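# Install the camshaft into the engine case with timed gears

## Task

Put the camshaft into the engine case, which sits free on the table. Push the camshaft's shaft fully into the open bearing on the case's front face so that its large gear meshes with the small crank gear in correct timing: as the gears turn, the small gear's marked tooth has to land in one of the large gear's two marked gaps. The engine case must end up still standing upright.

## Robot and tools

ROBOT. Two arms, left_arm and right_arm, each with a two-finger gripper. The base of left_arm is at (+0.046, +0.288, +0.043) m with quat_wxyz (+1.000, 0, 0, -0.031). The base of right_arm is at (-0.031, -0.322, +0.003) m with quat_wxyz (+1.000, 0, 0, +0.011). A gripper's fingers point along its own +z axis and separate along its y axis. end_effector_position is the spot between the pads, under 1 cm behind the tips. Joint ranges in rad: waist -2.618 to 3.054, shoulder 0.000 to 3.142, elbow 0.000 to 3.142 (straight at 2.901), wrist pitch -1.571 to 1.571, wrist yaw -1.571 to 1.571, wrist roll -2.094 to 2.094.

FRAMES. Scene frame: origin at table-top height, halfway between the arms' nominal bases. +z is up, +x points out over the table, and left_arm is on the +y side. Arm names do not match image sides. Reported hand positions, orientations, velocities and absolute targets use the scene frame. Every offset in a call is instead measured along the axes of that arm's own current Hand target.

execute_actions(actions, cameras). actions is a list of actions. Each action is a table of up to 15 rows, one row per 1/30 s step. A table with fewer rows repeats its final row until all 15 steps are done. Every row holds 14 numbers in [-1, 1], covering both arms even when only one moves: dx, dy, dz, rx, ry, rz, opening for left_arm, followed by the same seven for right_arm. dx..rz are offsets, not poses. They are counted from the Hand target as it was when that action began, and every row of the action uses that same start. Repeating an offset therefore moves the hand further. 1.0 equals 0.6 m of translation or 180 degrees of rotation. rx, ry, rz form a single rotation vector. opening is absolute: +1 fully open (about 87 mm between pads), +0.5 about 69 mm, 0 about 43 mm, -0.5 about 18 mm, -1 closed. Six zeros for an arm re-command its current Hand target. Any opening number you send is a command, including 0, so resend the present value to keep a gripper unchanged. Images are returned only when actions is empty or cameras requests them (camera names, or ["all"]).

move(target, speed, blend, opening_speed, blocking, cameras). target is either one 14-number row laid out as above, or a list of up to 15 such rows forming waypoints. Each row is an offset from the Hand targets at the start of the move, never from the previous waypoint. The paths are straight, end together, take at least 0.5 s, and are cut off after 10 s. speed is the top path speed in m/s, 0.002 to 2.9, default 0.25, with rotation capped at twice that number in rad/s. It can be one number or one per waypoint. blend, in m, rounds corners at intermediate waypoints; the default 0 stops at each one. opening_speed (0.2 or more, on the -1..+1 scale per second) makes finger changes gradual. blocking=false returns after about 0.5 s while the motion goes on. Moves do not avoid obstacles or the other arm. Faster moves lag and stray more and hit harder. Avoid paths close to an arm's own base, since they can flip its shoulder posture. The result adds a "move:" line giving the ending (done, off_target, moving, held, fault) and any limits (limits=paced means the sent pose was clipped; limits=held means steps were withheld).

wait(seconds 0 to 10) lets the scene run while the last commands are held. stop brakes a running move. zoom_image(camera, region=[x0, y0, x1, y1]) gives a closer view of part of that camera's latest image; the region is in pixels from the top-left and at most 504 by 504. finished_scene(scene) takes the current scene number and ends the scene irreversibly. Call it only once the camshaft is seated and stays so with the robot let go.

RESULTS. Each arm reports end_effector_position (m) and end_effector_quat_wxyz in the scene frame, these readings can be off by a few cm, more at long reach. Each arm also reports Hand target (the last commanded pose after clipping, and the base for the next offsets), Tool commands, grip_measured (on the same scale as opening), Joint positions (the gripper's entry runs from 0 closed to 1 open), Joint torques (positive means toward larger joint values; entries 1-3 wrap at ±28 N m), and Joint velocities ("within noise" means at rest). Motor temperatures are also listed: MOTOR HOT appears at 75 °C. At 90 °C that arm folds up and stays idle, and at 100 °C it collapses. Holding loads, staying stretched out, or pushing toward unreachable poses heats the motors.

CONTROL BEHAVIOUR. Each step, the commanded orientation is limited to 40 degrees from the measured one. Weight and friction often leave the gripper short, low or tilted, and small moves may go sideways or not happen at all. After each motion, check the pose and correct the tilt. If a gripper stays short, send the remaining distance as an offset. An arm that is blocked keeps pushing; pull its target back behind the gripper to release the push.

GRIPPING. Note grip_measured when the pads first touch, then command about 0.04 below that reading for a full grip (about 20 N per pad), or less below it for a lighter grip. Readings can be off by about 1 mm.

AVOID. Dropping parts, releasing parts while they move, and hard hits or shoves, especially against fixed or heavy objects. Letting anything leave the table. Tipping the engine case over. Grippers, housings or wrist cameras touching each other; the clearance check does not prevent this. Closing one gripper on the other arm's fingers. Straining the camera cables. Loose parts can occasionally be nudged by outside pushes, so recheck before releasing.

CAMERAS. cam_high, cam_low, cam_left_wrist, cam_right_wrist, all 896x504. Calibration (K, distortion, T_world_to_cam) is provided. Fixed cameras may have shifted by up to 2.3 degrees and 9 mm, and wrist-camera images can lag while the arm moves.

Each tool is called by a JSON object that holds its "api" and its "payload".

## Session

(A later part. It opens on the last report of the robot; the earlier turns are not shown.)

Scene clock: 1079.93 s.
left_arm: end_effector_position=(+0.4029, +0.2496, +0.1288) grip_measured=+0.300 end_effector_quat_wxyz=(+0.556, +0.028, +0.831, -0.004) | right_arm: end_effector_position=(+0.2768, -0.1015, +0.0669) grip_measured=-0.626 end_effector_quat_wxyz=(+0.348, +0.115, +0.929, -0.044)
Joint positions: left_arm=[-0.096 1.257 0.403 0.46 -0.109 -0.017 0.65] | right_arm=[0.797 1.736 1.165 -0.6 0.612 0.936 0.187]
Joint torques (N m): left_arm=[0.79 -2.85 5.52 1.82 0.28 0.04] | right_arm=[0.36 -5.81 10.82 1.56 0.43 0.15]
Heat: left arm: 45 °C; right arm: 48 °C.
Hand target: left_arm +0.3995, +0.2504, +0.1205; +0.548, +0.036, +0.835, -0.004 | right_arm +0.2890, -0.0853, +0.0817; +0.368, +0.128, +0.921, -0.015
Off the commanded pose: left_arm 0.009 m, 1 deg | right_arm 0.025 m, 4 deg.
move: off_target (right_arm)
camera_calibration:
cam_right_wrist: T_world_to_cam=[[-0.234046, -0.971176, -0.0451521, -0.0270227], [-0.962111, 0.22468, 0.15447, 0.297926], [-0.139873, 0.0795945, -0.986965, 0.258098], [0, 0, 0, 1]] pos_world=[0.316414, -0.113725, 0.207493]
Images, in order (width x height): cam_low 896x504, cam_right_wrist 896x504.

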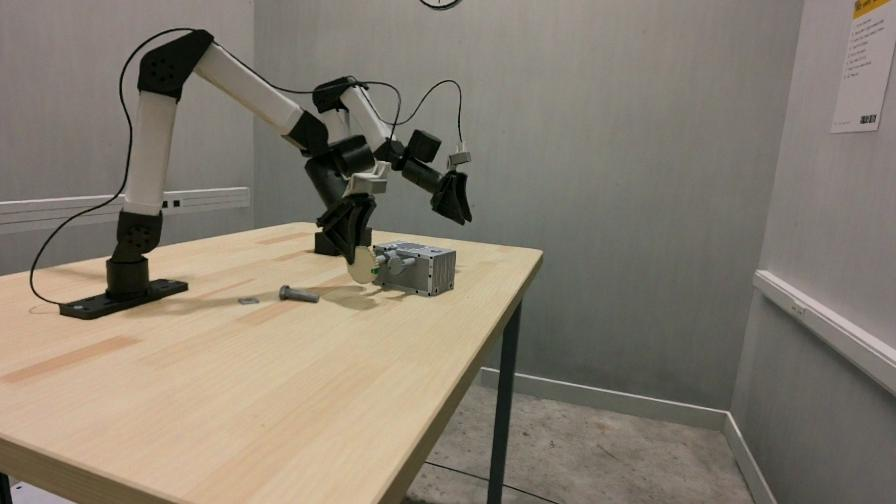

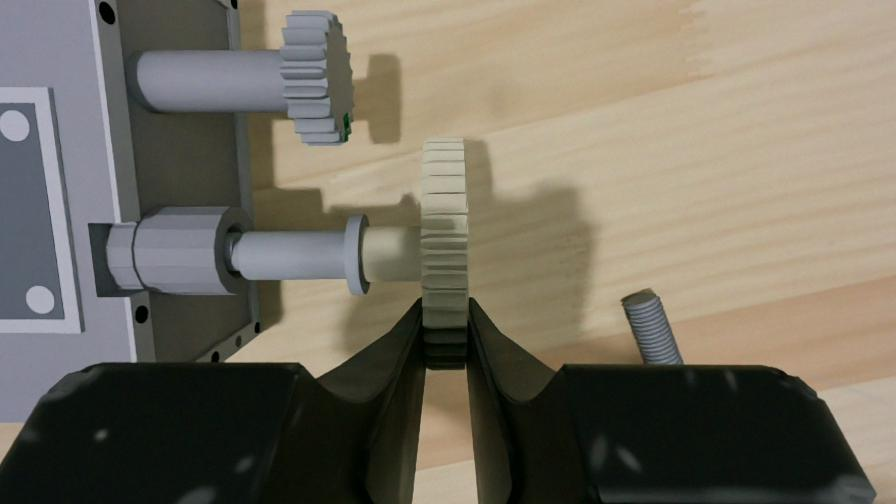

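{"api": "move", "payload": {"target": [0,0,0,0,0,0,0.3,-0.0025,0.003,0.0065,0,0,0,-0.72], "speed": 0.03, "cameras": ["cam_right_wrist","cam_low"]}}

{"api": "zoom_image", "payload": {"camera": "cam_low", "region": [366, 244, 406, 274]}}

{"api": "zoom_image", "payload": {"camera": "cam_right_wrist", "region": [100, 180, 360, 330]}}

Scene clock: 1095.47 s.
left_arm: end_effector_position=(+0.4029, +0.2496, +0.1288) grip_measured=+0.300 end_effector_quat_wxyz=(+0.556, +0.028, +0.831, -0.004) | right_arm: end_effector_position=(+0.2782, -0.0999, +0.0651) grip_measured=-0.626 end_effector_quat_wxyz=(+0.347, +0.114, +0.930, -0.045)
Joint positions: left_arm=[-0.096 1.257 0.403 0.46 -0.109 -0.017 0.65] | right_arm=[0.797 1.749 1.174 -0.6 0.612 0.936 0.187]
Joint torques (N m): left_arm=[0.8 -2.92 5.55 1.83 0.25 0.06] | right_arm=[-0.18 -5.87 10.78 1.65 0.4 0.08]
Heat: left arm: 45 °C; right arm: 51 °C.
Hand target: left_arm +0.3995, +0.2504, +0.1205; +0.548, +0.036, +0.835, -0.004 | right_arm +0.2931, -0.0843, +0.0802; +0.369, +0.128, +0.921, -0.015
Off the commanded pose: left_arm 0.009 m, 1 deg | right_arm 0.026 m, 5 deg.
move: off_target (right_arm)
camera_calibration:
cam_right_wrist: T_world_to_cam=[[-0.234159, -0.971296, -0.0418855, -0.0254862], [-0.961702, 0.225102, 0.156391, 0.29903], [-0.142473, 0.0769017, -0.986807, 0.25692], [0, 0, 0, 1]] pos_world=[0.318214, -0.111825, 0.205697]
Images, in order (width x height): cam_low 896x504, cam_right_wrist 896x504.

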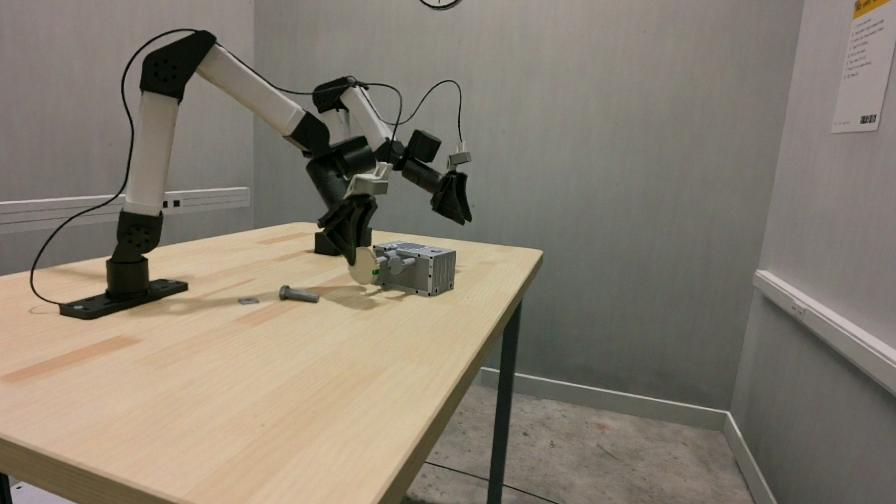

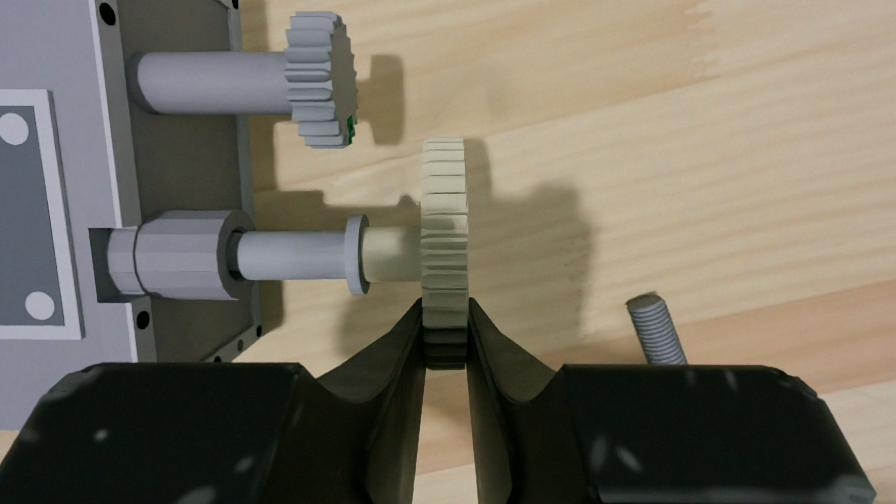

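Scaled by 12.600 from the camera's 896x504 image, which has a finer 1280x720 frame.

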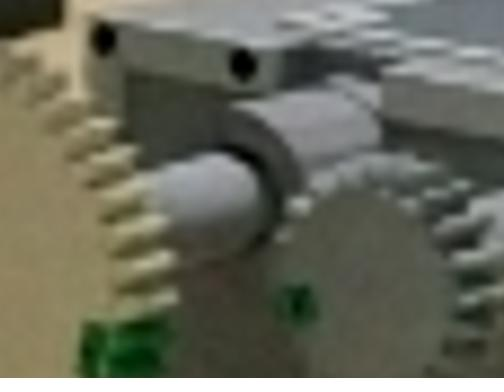

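Scaled by 1.938 from the camera's 896x504 image, which has a finer 1280x720 frame.

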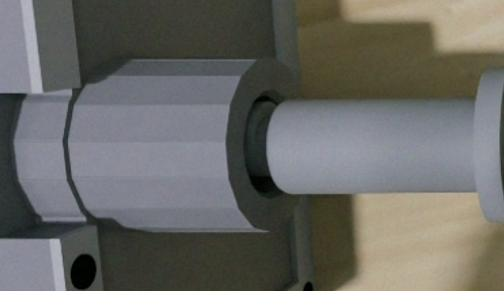

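{"api": "move", "payload": {"target": [0,0,0,0,0,0,0.3,0,0.017,0,0,0,0,-0.72], "speed": 0.03, "cameras": ["cam_right_wrist","cam_low"]}}

{"api": "zoom_image", "payload": {"camera": "cam_low", "region": [346, 239, 416, 289]}}

{"api": "zoom_image", "payload": {"camera": "cam_right_wrist", "region": [100, 180, 360, 330]}}

Scene clock: 1103.17 s.
left_arm: end_effector_position=(+0.4029, +0.2496, +0.1288) grip_measured=+0.300 end_effector_quat_wxyz=(+0.556, +0.028, +0.831, -0.004) | right_arm: end_effector_position=(+0.2809, -0.0933, +0.0663) grip_measured=-0.626 end_effector_quat_wxyz=(+0.344, +0.111, +0.931, -0.047)
Joint positions: left_arm=[-0.096 1.257 0.403 0.46 -0.109 -0.017 0.65] | right_arm=[0.803 1.777 1.216 -0.625 0.611 0.938 0.187]
Joint torques (N m): left_arm=[0.83 -2.84 5.64 1.79 0.28 0.03] | right_arm=[0.46 -5.71 10.97 1.68 0.48 0.21]
Heat: left arm: 45 °C; right arm: 50 °C.
Hand target: left_arm +0.3995, +0.2504, +0.1205; +0.548, +0.036, +0.835, -0.004 | right_arm +0.2956, -0.0745, +0.0808; +0.369, +0.128, +0.921, -0.015
Off the commanded pose: left_arm 0.009 m, 1 deg | right_arm 0.028 m, 5 deg.
move: off_target (right_arm)
camera_calibration:
cam_right_wrist: T_world_to_cam=[[-0.230083, -0.972537, -0.0351329, -0.0200176], [-0.961537, 0.221619, 0.16227, 0.299204], [-0.150027, 0.0711172, -0.986121, 0.259464], [0, 0, 0, 1]] pos_world=[0.322017, -0.104229, 0.206608]
Images, in order (width x height): cam_low 896x504, cam_right_wrist 896x504.

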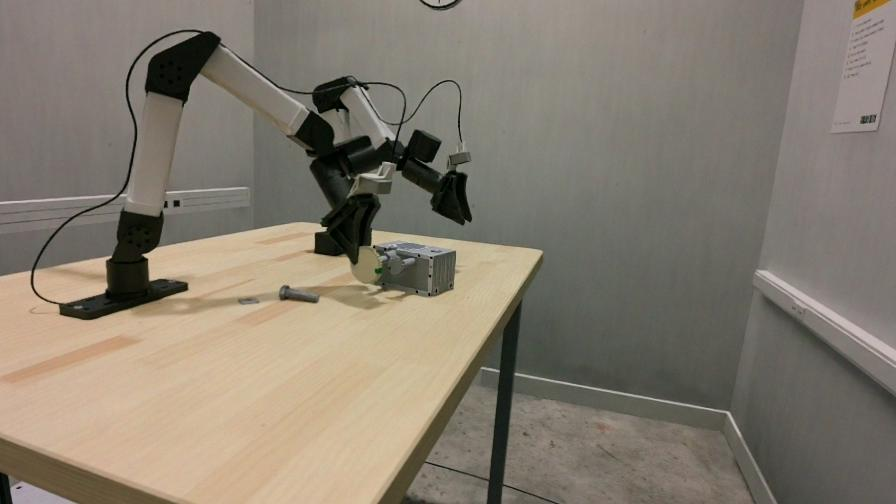

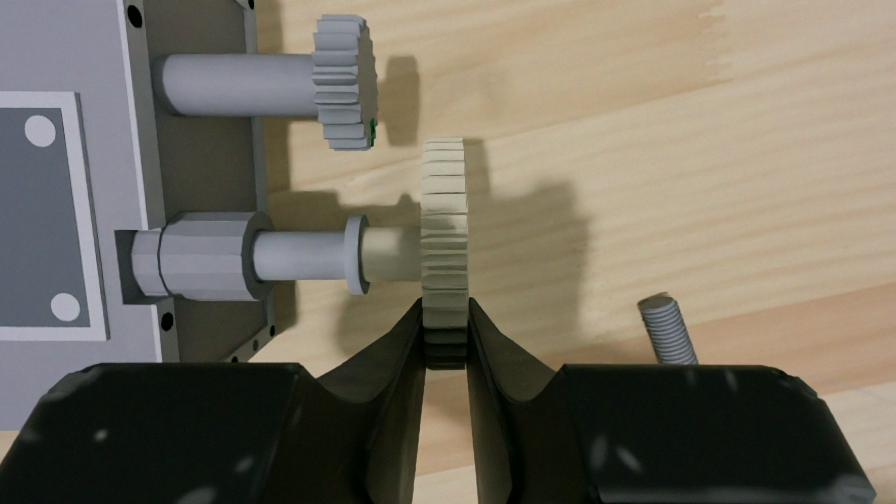

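Scaled by 7.200 from the camera's 896x504 image, which has a finer 1280x720 frame.

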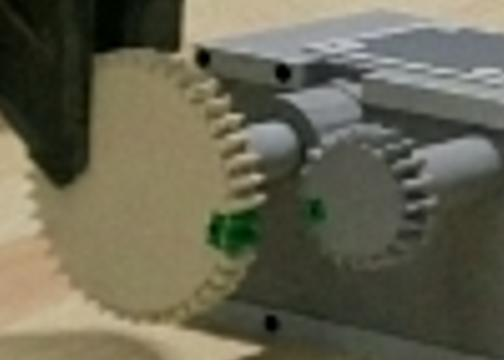

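Scaled by 1.938 from the camera's 896x504 image, which has a finer 1280x720 frame.

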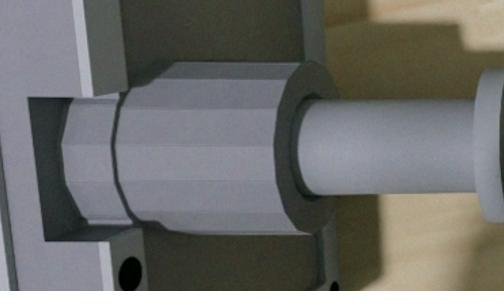

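{"api": "move", "payload": {"target": [0,0,0,0,0,0,0.3,0,0.017,0,0,0,0,-0.72], "speed": 0.03, "cameras": ["cam_right_wrist","cam_low"]}}

{"api": "zoom_image", "payload": {"camera": "cam_low", "region": [346, 239, 416, 289]}}

{"api": "zoom_image", "payload": {"camera": "cam_right_wrist", "region": [260, 0, 500, 300]}}

Scene clock: 1115.83 s.
left_arm: end_effector_position=(+0.4029, +0.2496, +0.1288) grip_measured=+0.300 end_effector_quat_wxyz=(+0.556, +0.028, +0.831, -0.004) | right_arm: end_effector_position=(+0.2816, -0.0880, +0.0674) grip_measured=-0.626 end_effector_quat_wxyz=(+0.341, +0.110, +0.932, -0.055)
Joint positions: left_arm=[-0.096 1.257 0.403 0.46 -0.109 -0.017 0.65] | right_arm=[0.814 1.807 1.262 -0.665 0.62 0.954 0.187]
Joint torques (N m): left_arm=[0.73 -2.67 5.57 1.79 0.32 0.05] | right_arm=[0.65 -5.71 11 1.83 0.45 0.22]
Heat: left arm: 45 °C; right arm: 52 °C.
Hand target: left_arm +0.3995, +0.2504, +0.1205; +0.548, +0.036, +0.835, -0.004 | right_arm +0.2980, -0.0646, +0.0813; +0.368, +0.127, +0.921, -0.015
Off the commanded pose: left_arm 0.009 m, 1 deg | right_arm 0.032 m, 6 deg.
move: off_target (right_arm)
camera_calibration:
cam_right_wrist: T_world_to_cam=[[-0.234208, -0.971981, -0.0200063, -0.0144353], [-0.95935, 0.227733, 0.166688, 0.2981], [-0.157462, 0.0582327, -0.985807, 0.261108], [0, 0, 0, 1]] pos_world=[0.323716, -0.0971231, 0.207423]
Images, in order (width x height): cam_low 896x504, cam_right_wrist 896x504.

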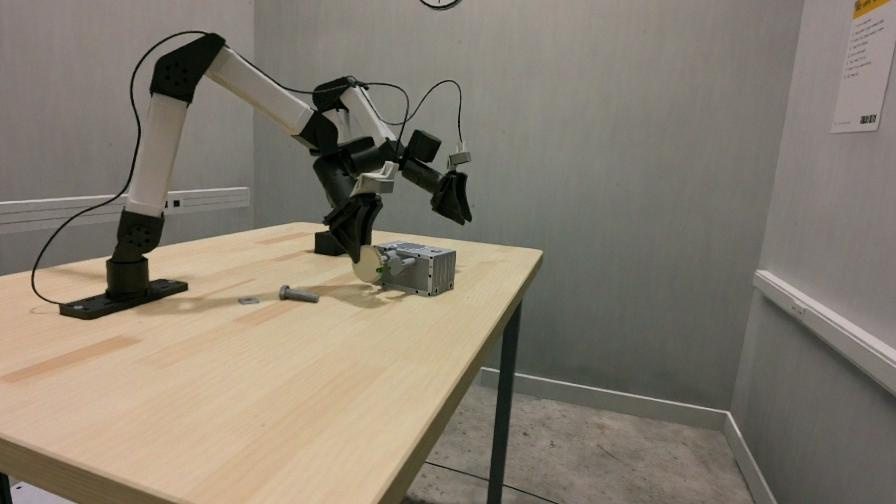

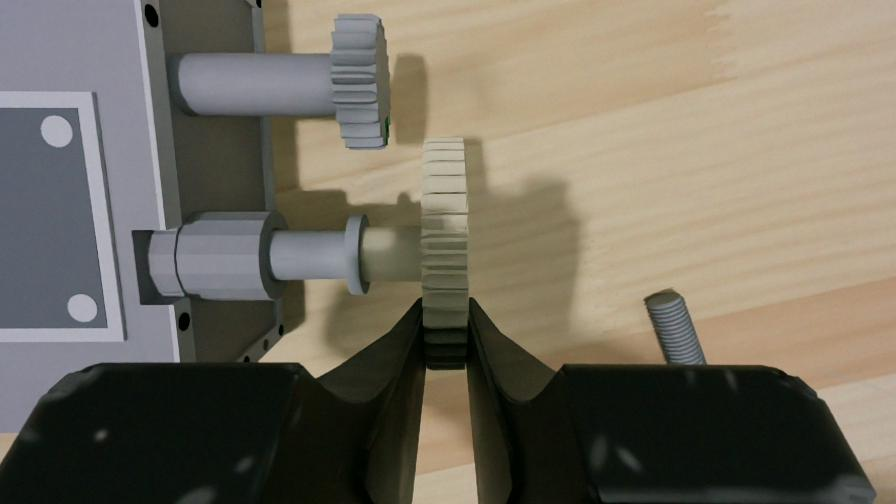

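Scaled by 7.200 from the camera's 896x504 image, which has a finer 1280x720 frame.

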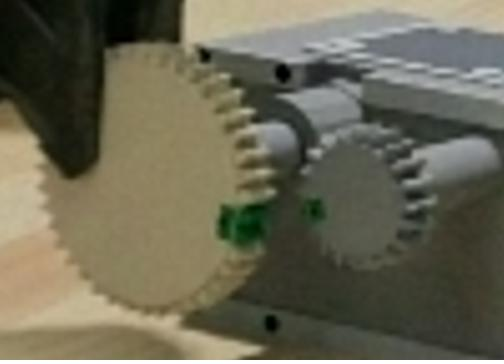

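Scaled by 1.680 from the camera's 896x504 image, which has a finer 1280x720 frame.

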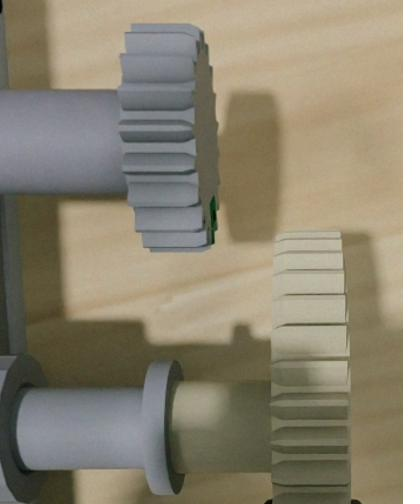

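{"api": "move", "payload": {"target": [0,0,0,0,0,0,0.3,0,0.013,0,-0.01,0,0,-0.72], "speed": 0.03, "cameras": ["cam_right_wrist","cam_low"]}}

{"api": "zoom_image", "payload": {"camera": "cam_low", "region": [346, 239, 416, 289]}}

{"api": "zoom_image", "payload": {"camera": "cam_right_wrist", "region": [260, 0, 500, 300]}}

Scene clock: 1149.37 s.
left_arm: end_effector_position=(+0.4029, +0.2496, +0.1288) grip_measured=+0.300 end_effector_quat_wxyz=(+0.556, +0.028, +0.831, -0.004) | right_arm: end_effector_position=(+0.2818, -0.0871, +0.0675) grip_measured=-0.626 end_effector_quat_wxyz=(+0.342, +0.110, +0.932, -0.053)
Joint positions: left_arm=[-0.096 1.257 0.403 0.46 -0.109 -0.017 0.65] | right_arm=[0.815 1.807 1.262 -0.662 0.62 0.954 0.187]
Joint torques (N m): left_arm=[0.83 -2.73 5.7 1.81 0.3 0.03] | right_arm=[0.83 -5.89 10.74 2.15 0.29 0.04]
Heat: left arm: 45 °C; right arm: 53 °C.
Hand target: left_arm +0.3995, +0.2504, +0.1205; +0.548, +0.036, +0.835, -0.004 | right_arm +0.3000, -0.0571, +0.0819; +0.370, +0.122, +0.921, -0.001
Off the commanded pose: left_arm 0.009 m, 1 deg | right_arm 0.038 m, 7 deg.
move: off_target (right_arm)
camera_calibration:
cam_right_wrist: T_world_to_cam=[[-0.233317, -0.972137, -0.0226404, -0.0137241], [-0.959854, 0.226516, 0.165441, 0.298146], [-0.155703, 0.0603317, -0.98596, 0.261021], [0, 0, 0, 1]] pos_world=[0.323616, -0.0966245, 0.20772]
Images, in order (width x height): cam_low 896x504, cam_right_wrist 896x504.

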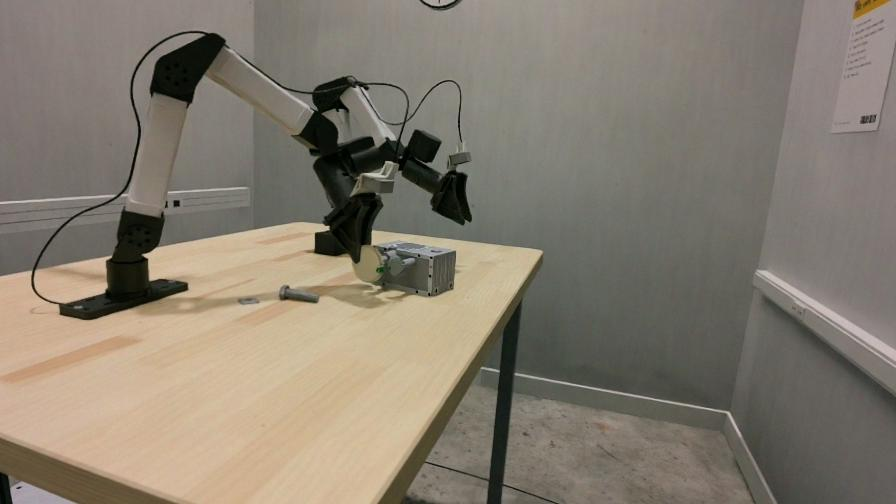

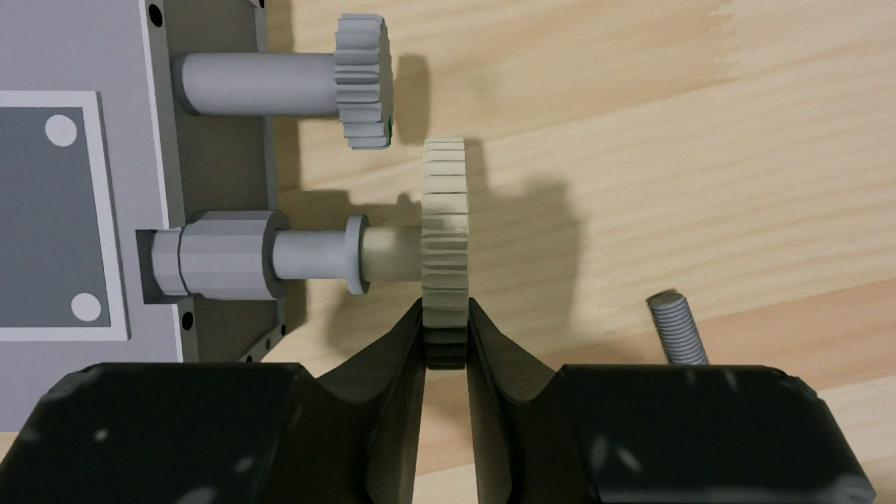

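Scaled by 7.200 from the camera's 896x504 image, which has a finer 1280x720 frame.

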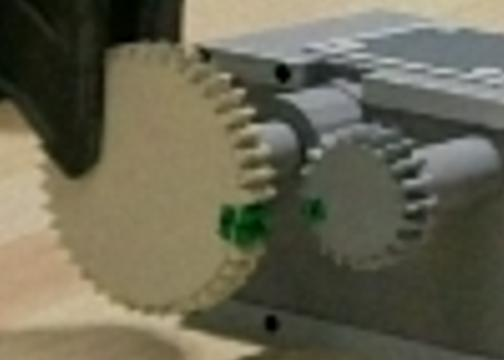

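Scaled by 1.680 from the camera's 896x504 image, which has a finer 1280x720 frame.

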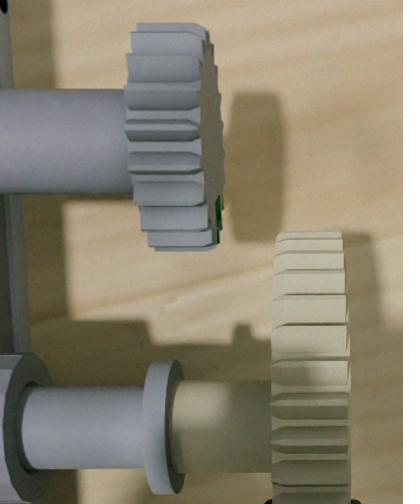

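{"api": "move", "payload": {"target": [0,0,0,0,0,0,0.3,0.0068,-0.005,0.0073,0,0,0,-0.72], "speed": 0.03, "cameras": ["cam_right_wrist","cam_low"]}}

{"api": "zoom_image", "payload": {"camera": "cam_low", "region": [346, 239, 416, 289]}}

Scene clock: 1166.70 s.
left_arm: end_effector_position=(+0.4029, +0.2496, +0.1288) grip_measured=+0.300 end_effector_quat_wxyz=(+0.556, +0.028, +0.831, -0.004) | right_arm: end_effector_position=(+0.2820, -0.0869, +0.0676) grip_measured=-0.626 end_effector_quat_wxyz=(+0.342, +0.110, +0.932, -0.053)
Joint positions: left_arm=[-0.096 1.257 0.403 0.46 -0.109 -0.017 0.65] | right_arm=[0.815 1.807 1.262 -0.661 0.62 0.953 0.187]
Joint torques (N m): left_arm=[0.75 -2.81 5.72 1.8 0.29 0.04] | right_arm=[0.57 -5.79 8.44 2.42 0.27 0.03]
Heat: left arm: 46 °C; right arm: 53 °C.
Hand target: left_arm +0.3995, +0.2504, +0.1205; +0.548, +0.036, +0.835, -0.004 | right_arm +0.2995, -0.0595, +0.0756; +0.370, +0.122, +0.921, -0.001
Off the commanded pose: left_arm 0.009 m, 1 deg | right_arm 0.034 m, 7 deg.
move: off_target (right_arm)
camera_calibration:
cam_right_wrist: T_world_to_cam=[[-0.232441, -0.972332, -0.0232663, -0.0136775], [-0.960193, 0.225597, 0.164731, 0.29835], [-0.154924, 0.0606302, -0.986064, 0.260921], [0, 0, 0, 1]] pos_world=[0.323717, -0.0964256, 0.207819]
Images, in order (width x height): cam_low 896x504, cam_right_wrist 896x504.

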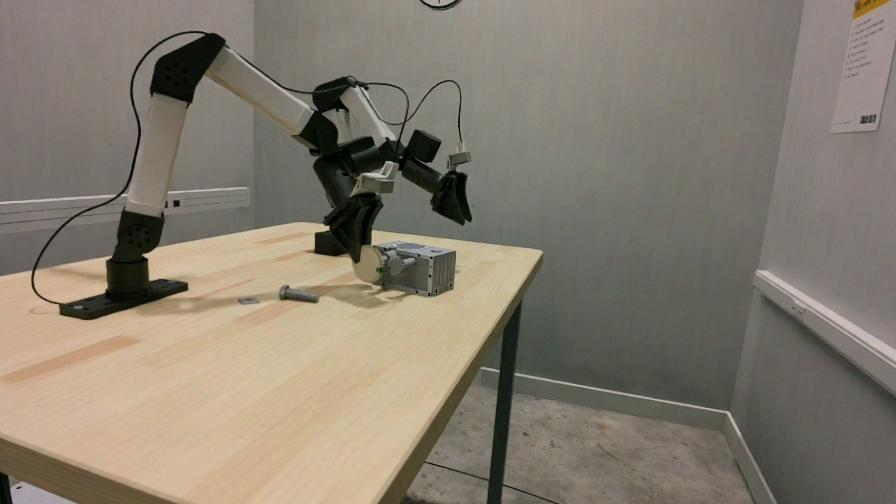

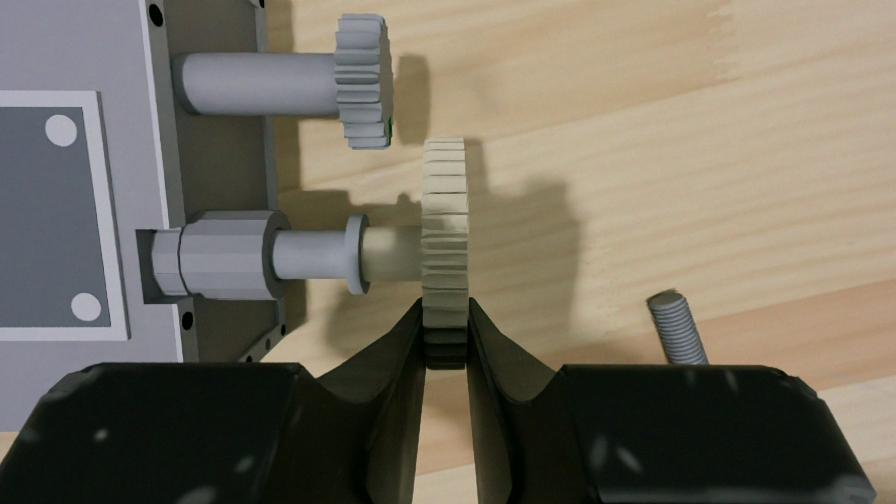

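Scaled by 7.200 from the camera's 896x504 image, which has a finer 1280x720 frame.

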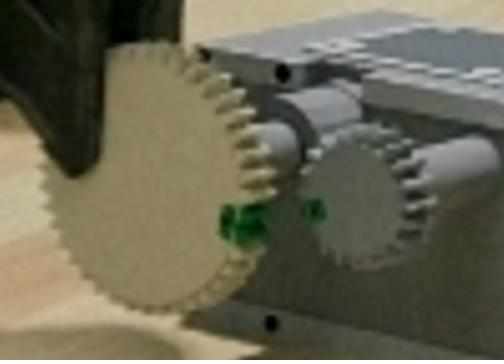

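{"api": "move", "payload": {"target": [0,0,0,0,0,0,0.3,0.008,-0.017,0.0085,-0.025,0,0,-0.72], "speed": 0.03, "cameras": ["cam_right_wrist"]}}

Scene clock: 1186.23 s.
left_arm: end_effector_position=(+0.4029, +0.2496, +0.1288) grip_measured=+0.300 end_effector_quat_wxyz=(+0.556, +0.028, +0.831, -0.004) | right_arm: end_effector_position=(+0.2836, -0.0890, +0.0654) grip_measured=-0.617 end_effector_quat_wxyz=(+0.362, +0.096, +0.927, -0.022)
Joint positions: left_arm=[-0.096 1.257 0.403 0.46 -0.109 -0.017 0.65] | right_arm=[0.804 1.741 1.147 -0.508 0.6 0.883 0.191]
Joint torques (N m): left_arm=[0.83 -2.71 5.6 1.85 0.26 0.07] | right_arm=[-1.17 -5.91 5.94 2.72 -0.19 -0.05]
Motor temperatures (°C): left_arm=[22 27 34 46 22 22 22] | right_arm=[23 34 51 39 23 24 26]
Heat: left arm: 46 °C; right arm: 51 °C.
Hand target: left_arm +0.3995, +0.2504, +0.1205; +0.548, +0.036, +0.835, -0.004 | right_arm +0.2974, -0.0687, +0.0678; +0.375, +0.107, +0.920, +0.035
Off the commanded pose: left_arm 0.009 m, 1 deg | right_arm 0.025 m, 7 deg.
move: off_target (right_arm)
camera_calibration:
cam_right_wrist: T_world_to_cam=[[-0.182153, -0.980432, -0.0746621, -0.0269424], [-0.976727, 0.171673, 0.128582, 0.303003], [-0.113248, 0.096346, -0.988884, 0.250704], [0, 0, 0, 1]] pos_world=[0.319435, -0.102587, 0.206945]
Images, in order (width x height): cam_right_wrist 896x504.

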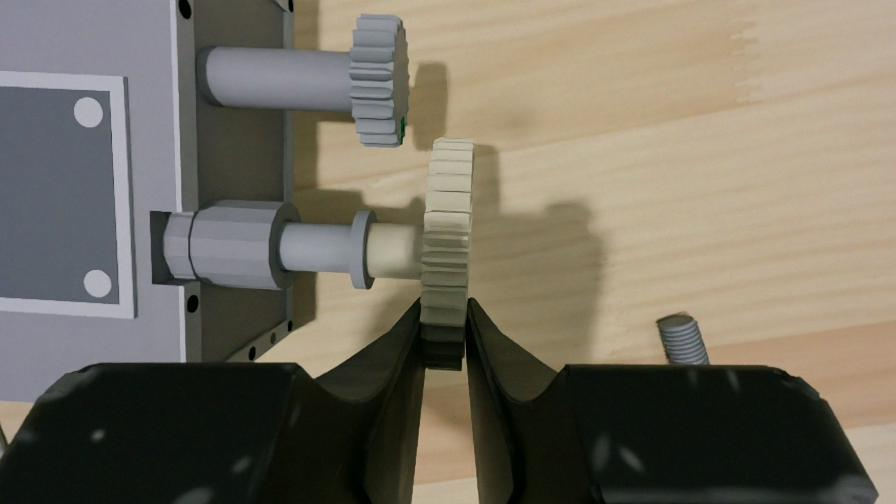

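{"api": "move", "payload": {"target": [0,0,0,0,0,0,0.3,0.0024,0,-0.0023,0.0158,0,0.0195,-0.72], "speed": 0.03, "cameras": ["cam_right_wrist","cam_low"]}}

{"api": "zoom_image", "payload": {"camera": "cam_low", "region": [346, 239, 416, 289]}}

Scene clock: 1206.50 s.
left_arm: end_effector_position=(+0.4029, +0.2496, +0.1288) grip_measured=+0.300 end_effector_quat_wxyz=(+0.556, +0.028, +0.831, -0.004) | right_arm: end_effector_position=(+0.2831, -0.0894, +0.0650) grip_measured=-0.617 end_effector_quat_wxyz=(+0.362, +0.111, +0.925, -0.020)
Joint positions: left_arm=[-0.096 1.257 0.403 0.46 -0.109 -0.017 0.65] | right_arm=[0.804 1.742 1.147 -0.516 0.604 0.917 0.192]
Joint torques (N m): left_arm=[0.88 -2.73 5.46 1.8 0.27 0.04] | right_arm=[-0.2 -4.23 9.16 2.06 0.1 0.67]
Heat: left arm: 46 °C; right arm: 48 °C.
Hand target: left_arm +0.3995, +0.2504, +0.1205; +0.548, +0.036, +0.835, -0.004 | right_arm +0.2954, -0.0684, +0.0679; +0.371, +0.145, +0.917, +0.024
Off the commanded pose: left_arm 0.009 m, 1 deg | right_arm 0.025 m, 7 deg.
move: off_target (right_arm)
camera_calibration:
cam_right_wrist: T_world_to_cam=[[-0.208416, -0.973969, -0.0891487, -0.0185449], [-0.971896, 0.196044, 0.130327, 0.303387], [-0.109457, 0.113806, -0.987455, 0.250573], [0, 0, 0, 1]] pos_world=[0.318423, -0.106056, 0.206237]
Images, in order (width x height): cam_low 896x504, cam_right_wrist 896x504.

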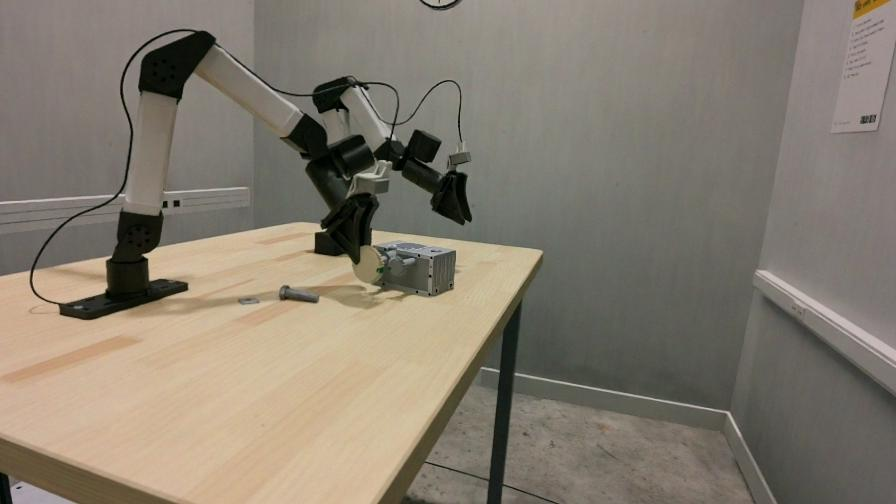

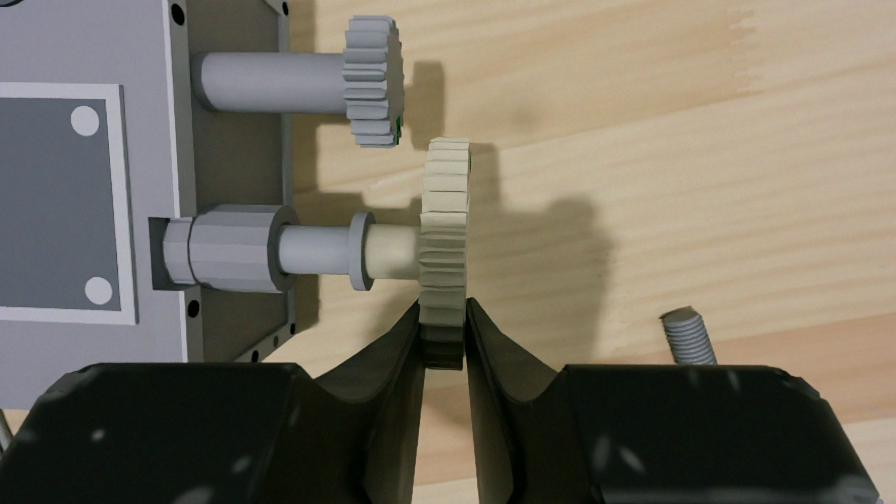

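Scaled by 7.200 from the camera's 896x504 image, which has a finer 1280x720 frame.

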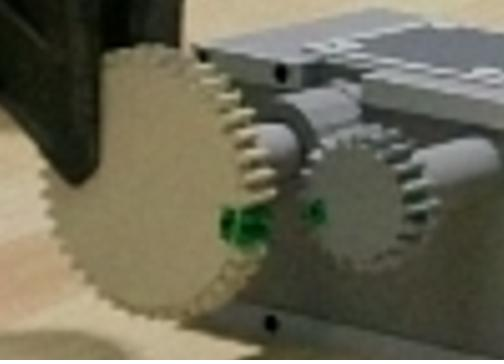

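{"api": "move", "payload": {"target": [0,0,0,0,0,0,0.3,0.0015,0.0132,0.0015,0,0,0,-0.72], "speed": 0.03, "cameras": ["cam_right_wrist","cam_low"]}}

{"api": "zoom_image", "payload": {"camera": "cam_low", "region": [346, 239, 416, 289]}}

Scene clock: 1221.50 s.
left_arm: end_effector_position=(+0.4029, +0.2496, +0.1288) grip_measured=+0.300 end_effector_quat_wxyz=(+0.556, +0.028, +0.831, -0.004) | right_arm: end_effector_position=(+0.2831, -0.0888, +0.0655) grip_measured=-0.621 end_effector_quat_wxyz=(+0.361, +0.111, +0.925, -0.032)
Joint positions: left_arm=[-0.096 1.257 0.403 0.46 -0.109 -0.017 0.65] | right_arm=[0.811 1.761 1.175 -0.551 0.621 0.931 0.189]
Joint torques (N m): left_arm=[0.84 -2.78 5.55 1.79 0.29 0.08] | right_arm=[0.1 -4 9.5 2.21 0 0.65]
Heat: left arm: 46 °C; right arm: 48 °C.
Hand target: left_arm +0.3995, +0.2504, +0.1205; +0.548, +0.036, +0.835, -0.004 | right_arm +0.2973, -0.0607, +0.0678; +0.371, +0.145, +0.917, +0.024
Off the commanded pose: left_arm 0.009 m, 1 deg | right_arm 0.032 m, 8 deg.
move: off_target (right_arm)
camera_calibration:
cam_right_wrist: T_world_to_cam=[[-0.218161, -0.973541, -0.0680039, -0.0164732], [-0.969373, 0.208119, 0.13039, 0.30357], [-0.112787, 0.0943673, -0.989128, 0.250377], [0, 0, 0, 1]] pos_world=[0.318918, -0.102844, 0.206952]
Images, in order (width x height): cam_low 896x504, cam_right_wrist 896x504.

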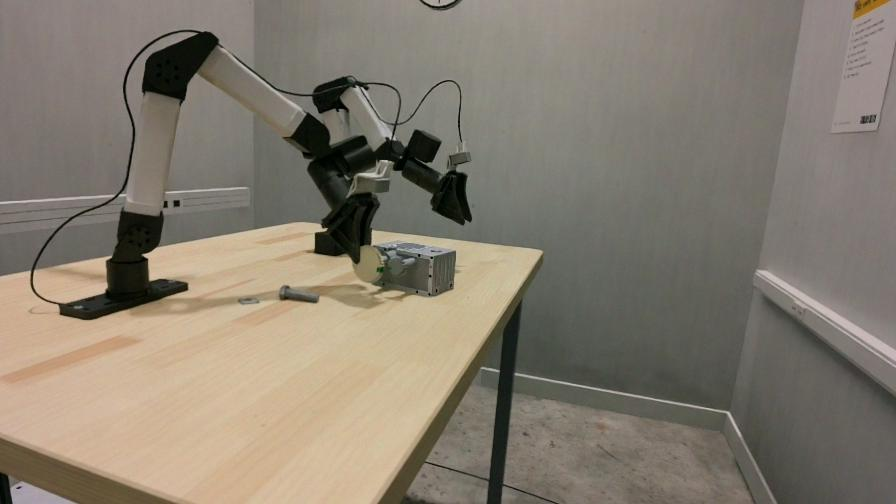

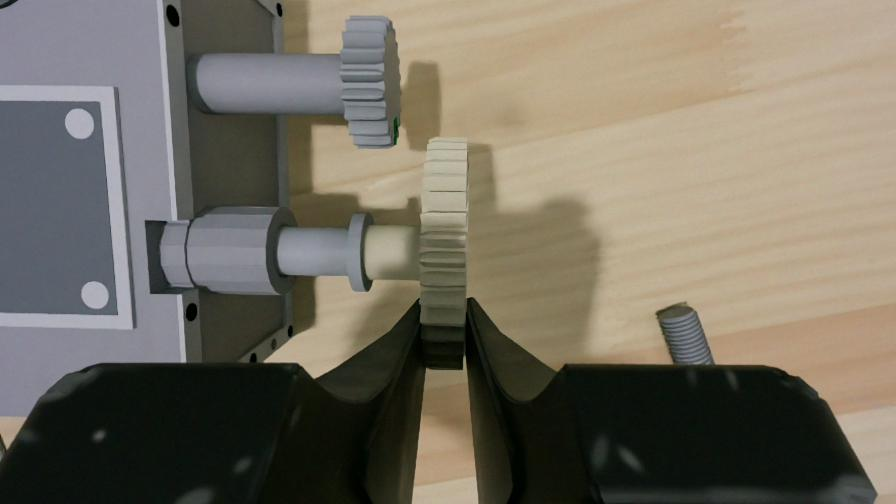

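Scaled by 7.200 from the camera's 896x504 image, which has a finer 1280x720 frame.

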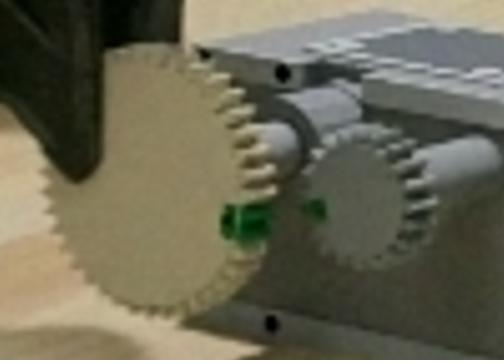

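{"api": "move", "payload": {"target": [[0,0,0,0,0,0,0.3,-0.003,-0.025,-0.006,0,0,0,-0.72],[0,0,0,0,0,0,0.3,-0.003,-0.025,-0.006,0,0,0,0.0]], "speed": 0.05, "opening_speed": 0.6, "cameras": ["cam_right_wrist","cam_low"]}}

{"api": "zoom_image", "payload": {"camera": "cam_low", "region": [346, 239, 416, 289]}}

Scene clock: 1247.00 s.
left_arm: end_effector_position=(+0.4029, +0.2496, +0.1288) grip_measured=+0.300 end_effector_quat_wxyz=(+0.556, +0.028, +0.831, -0.004) | right_arm: end_effector_position=(+0.2871, -0.0812, +0.0634) grip_measured=+0.000 end_effector_quat_wxyz=(+0.363, +0.133, +0.922, +0.002)
Joint positions: left_arm=[-0.096 1.257 0.403 0.46 -0.109 -0.017 0.65] | right_arm=[0.801 1.751 1.146 -0.482 0.588 0.96 0.5]
Joint torques (N m): left_arm=[0.83 -2.78 5.63 1.79 0.28 0.04] | right_arm=[-0.58 -6.83 6.64 1.81 0.24 0.12]
Heat: left arm: 46 °C; right arm: 51 °C.
Hand target: left_arm +0.3995, +0.2504, +0.1205; +0.548, +0.036, +0.835, -0.004 | right_arm +0.2924, -0.0752, +0.0694; +0.371, +0.145, +0.917, +0.024
Off the commanded pose: left_arm 0.009 m, 1 deg | right_arm 0.010 m, 3 deg.
move: off_target (right_arm); target 2's new opening was sent with right_arm's hand 0.017 m and 7 deg from that target
camera_calibration:
cam_right_wrist: T_world_to_cam=[[-0.232661, -0.961649, -0.145256, 0.00162833], [-0.967854, 0.214267, 0.131711, 0.306101], [-0.0955361, 0.171231, -0.980588, 0.248811], [0, 0, 0, 1]] pos_world=[0.320411, -0.106626, 0.2039]
Images, in order (width x height): cam_low 896x504, cam_right_wrist 896x504.

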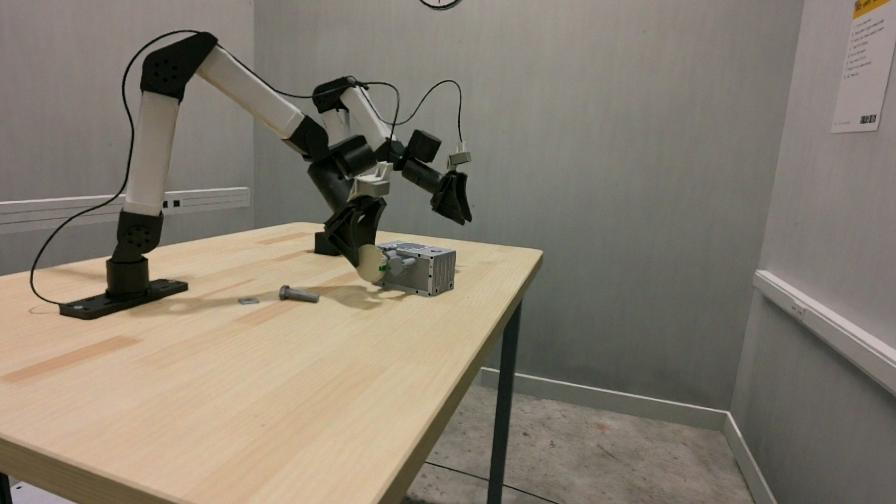

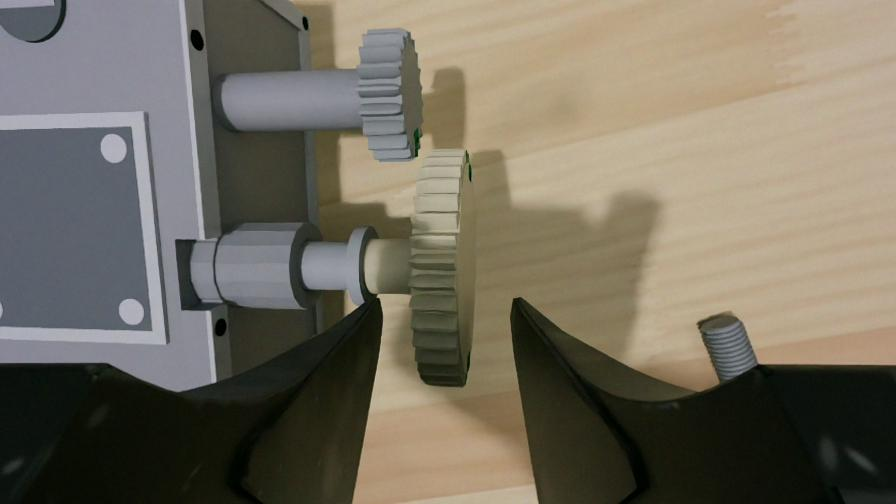

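Scaled by 7.200 from the camera's 896x504 image, which has a finer 1280x720 frame.

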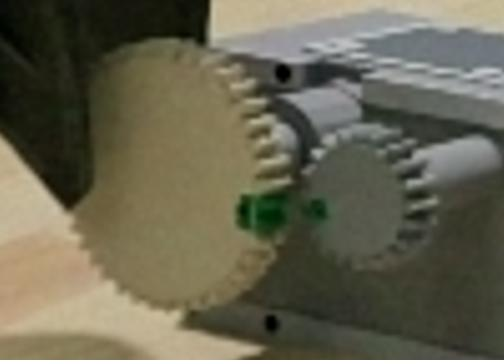

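{"api": "move", "payload": {"target": [[0,0,0,0,0,0,0.3,0,0,0,0,0,0,1],[0,0,0,0,0,0,0.3,0,0,-0.1667,0,0,0,1],[0,0,0,0,0,0,0.3,-0.067,-0.21,-0.19,-0.206,-0.004,-0.216,-1],[0,0,0,0,0,0,0.3,-0.0312,-0.1157,-0.0127,-0.3435,-0.0068,-0.3604,-1]], "speed": 0.15, "blend": [0,0.01,0.02,0], "cameras": ["all"]}}

{"api": "zoom_image", "payload": {"camera": "cam_low", "region": [320, 220, 440, 300]}}

Scene clock: 1286.67 s.
left_arm: end_effector_position=(+0.4029, +0.2496, +0.1288) grip_measured=+0.300 end_effector_quat_wxyz=(+0.556, +0.028, +0.831, -0.004) | right_arm: end_effector_position=(+0.2698, -0.1517, +0.0653) grip_measured=-0.978 end_effector_quat_wxyz=(+0.332, -0.538, +0.725, +0.274)
Joint positions: left_arm=[-0.096 1.257 0.403 0.46 -0.109 -0.017 0.65] | right_arm=[0.204 1.568 0.888 -0.384 -0.766 -0.845 0.011]
Joint torques (N m): left_arm=[0.84 -2.88 5.76 1.79 0.33 0.1] | right_arm=[-0.39 -4.1 9.91 1.62 -0.52 -0.1]
Heat: left arm: 46 °C; right arm: 47 °C.
Hand target: left_arm +0.3995, +0.2504, +0.1205; +0.548, +0.036, +0.835, -0.004 | right_arm +0.2827, -0.1464, +0.0770; +0.354, -0.545, +0.709, +0.272
Off the commanded pose: left_arm 0.009 m, 1 deg | right_arm 0.018 m, 3 deg.
move: off_target (right_arm); blend cut to 0 m at target 3
camera_calibration:
cam_left_wrist: T_world_to_cam=[[-0.0484224, -0.998685, -0.0168258, 0.265557], [-0.949966, 0.0512513, -0.308121, 0.432462], [0.308578, 0.00106394, -0.951198, 0.137255], [0, 0, 0, 1]] pos_world=[0.381329, 0.242898, 0.268275]
cam_right_wrist: T_world_to_cam=[[0.963846, -0.253082, -0.0833676, -0.28927], [-0.255315, -0.966706, -0.0171369, -0.0574549], [-0.076255, 0.0378023, -0.996371, 0.236643], [0, 0, 0, 1]] pos_world=[0.282188, -0.137697, 0.210684]

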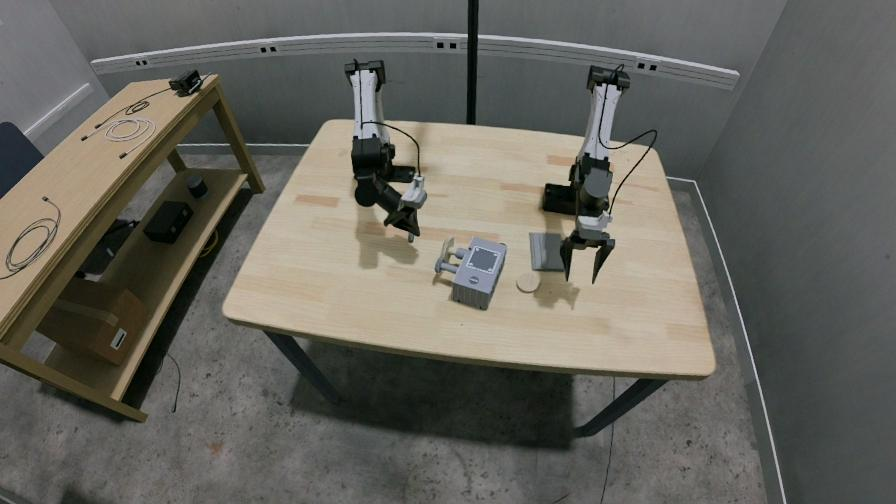

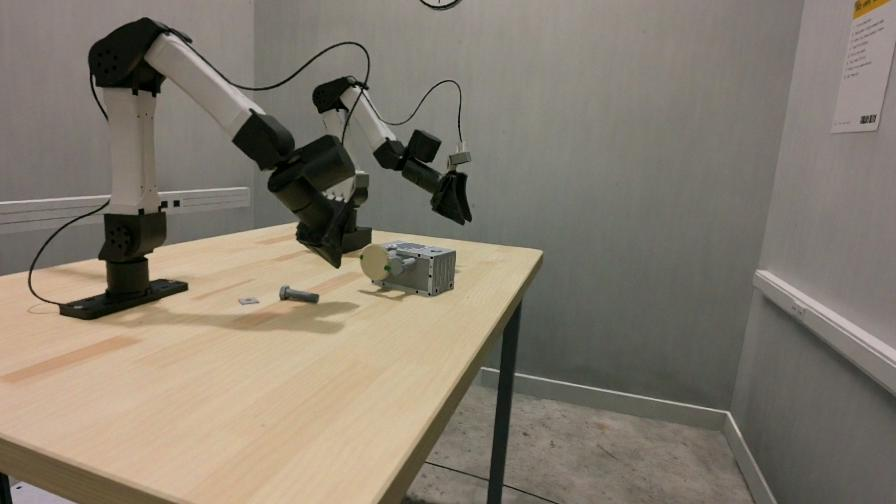

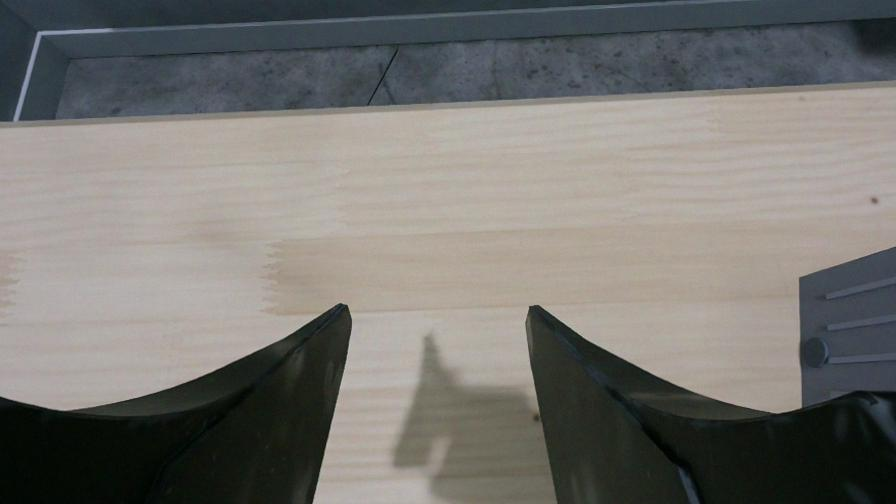

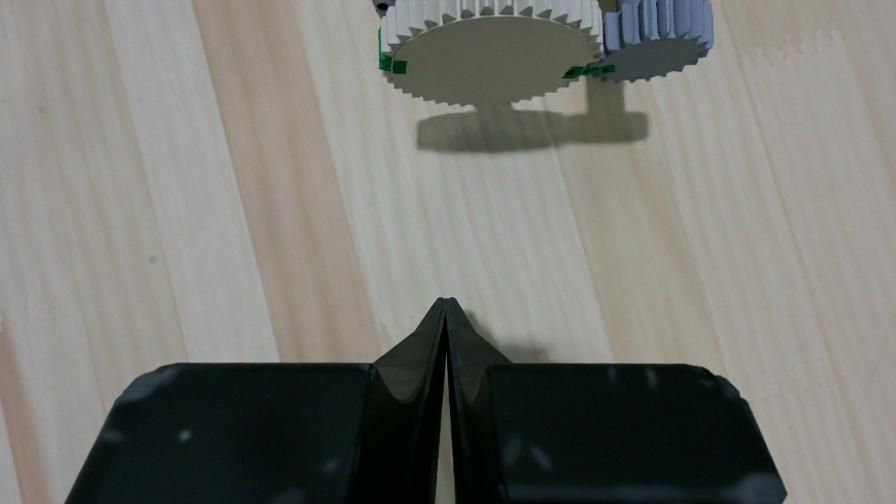

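Scaled by 4.200 from the camera's 896x504 image, which has a finer 1280x720 frame.

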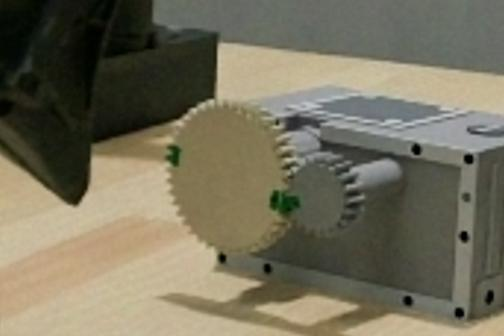

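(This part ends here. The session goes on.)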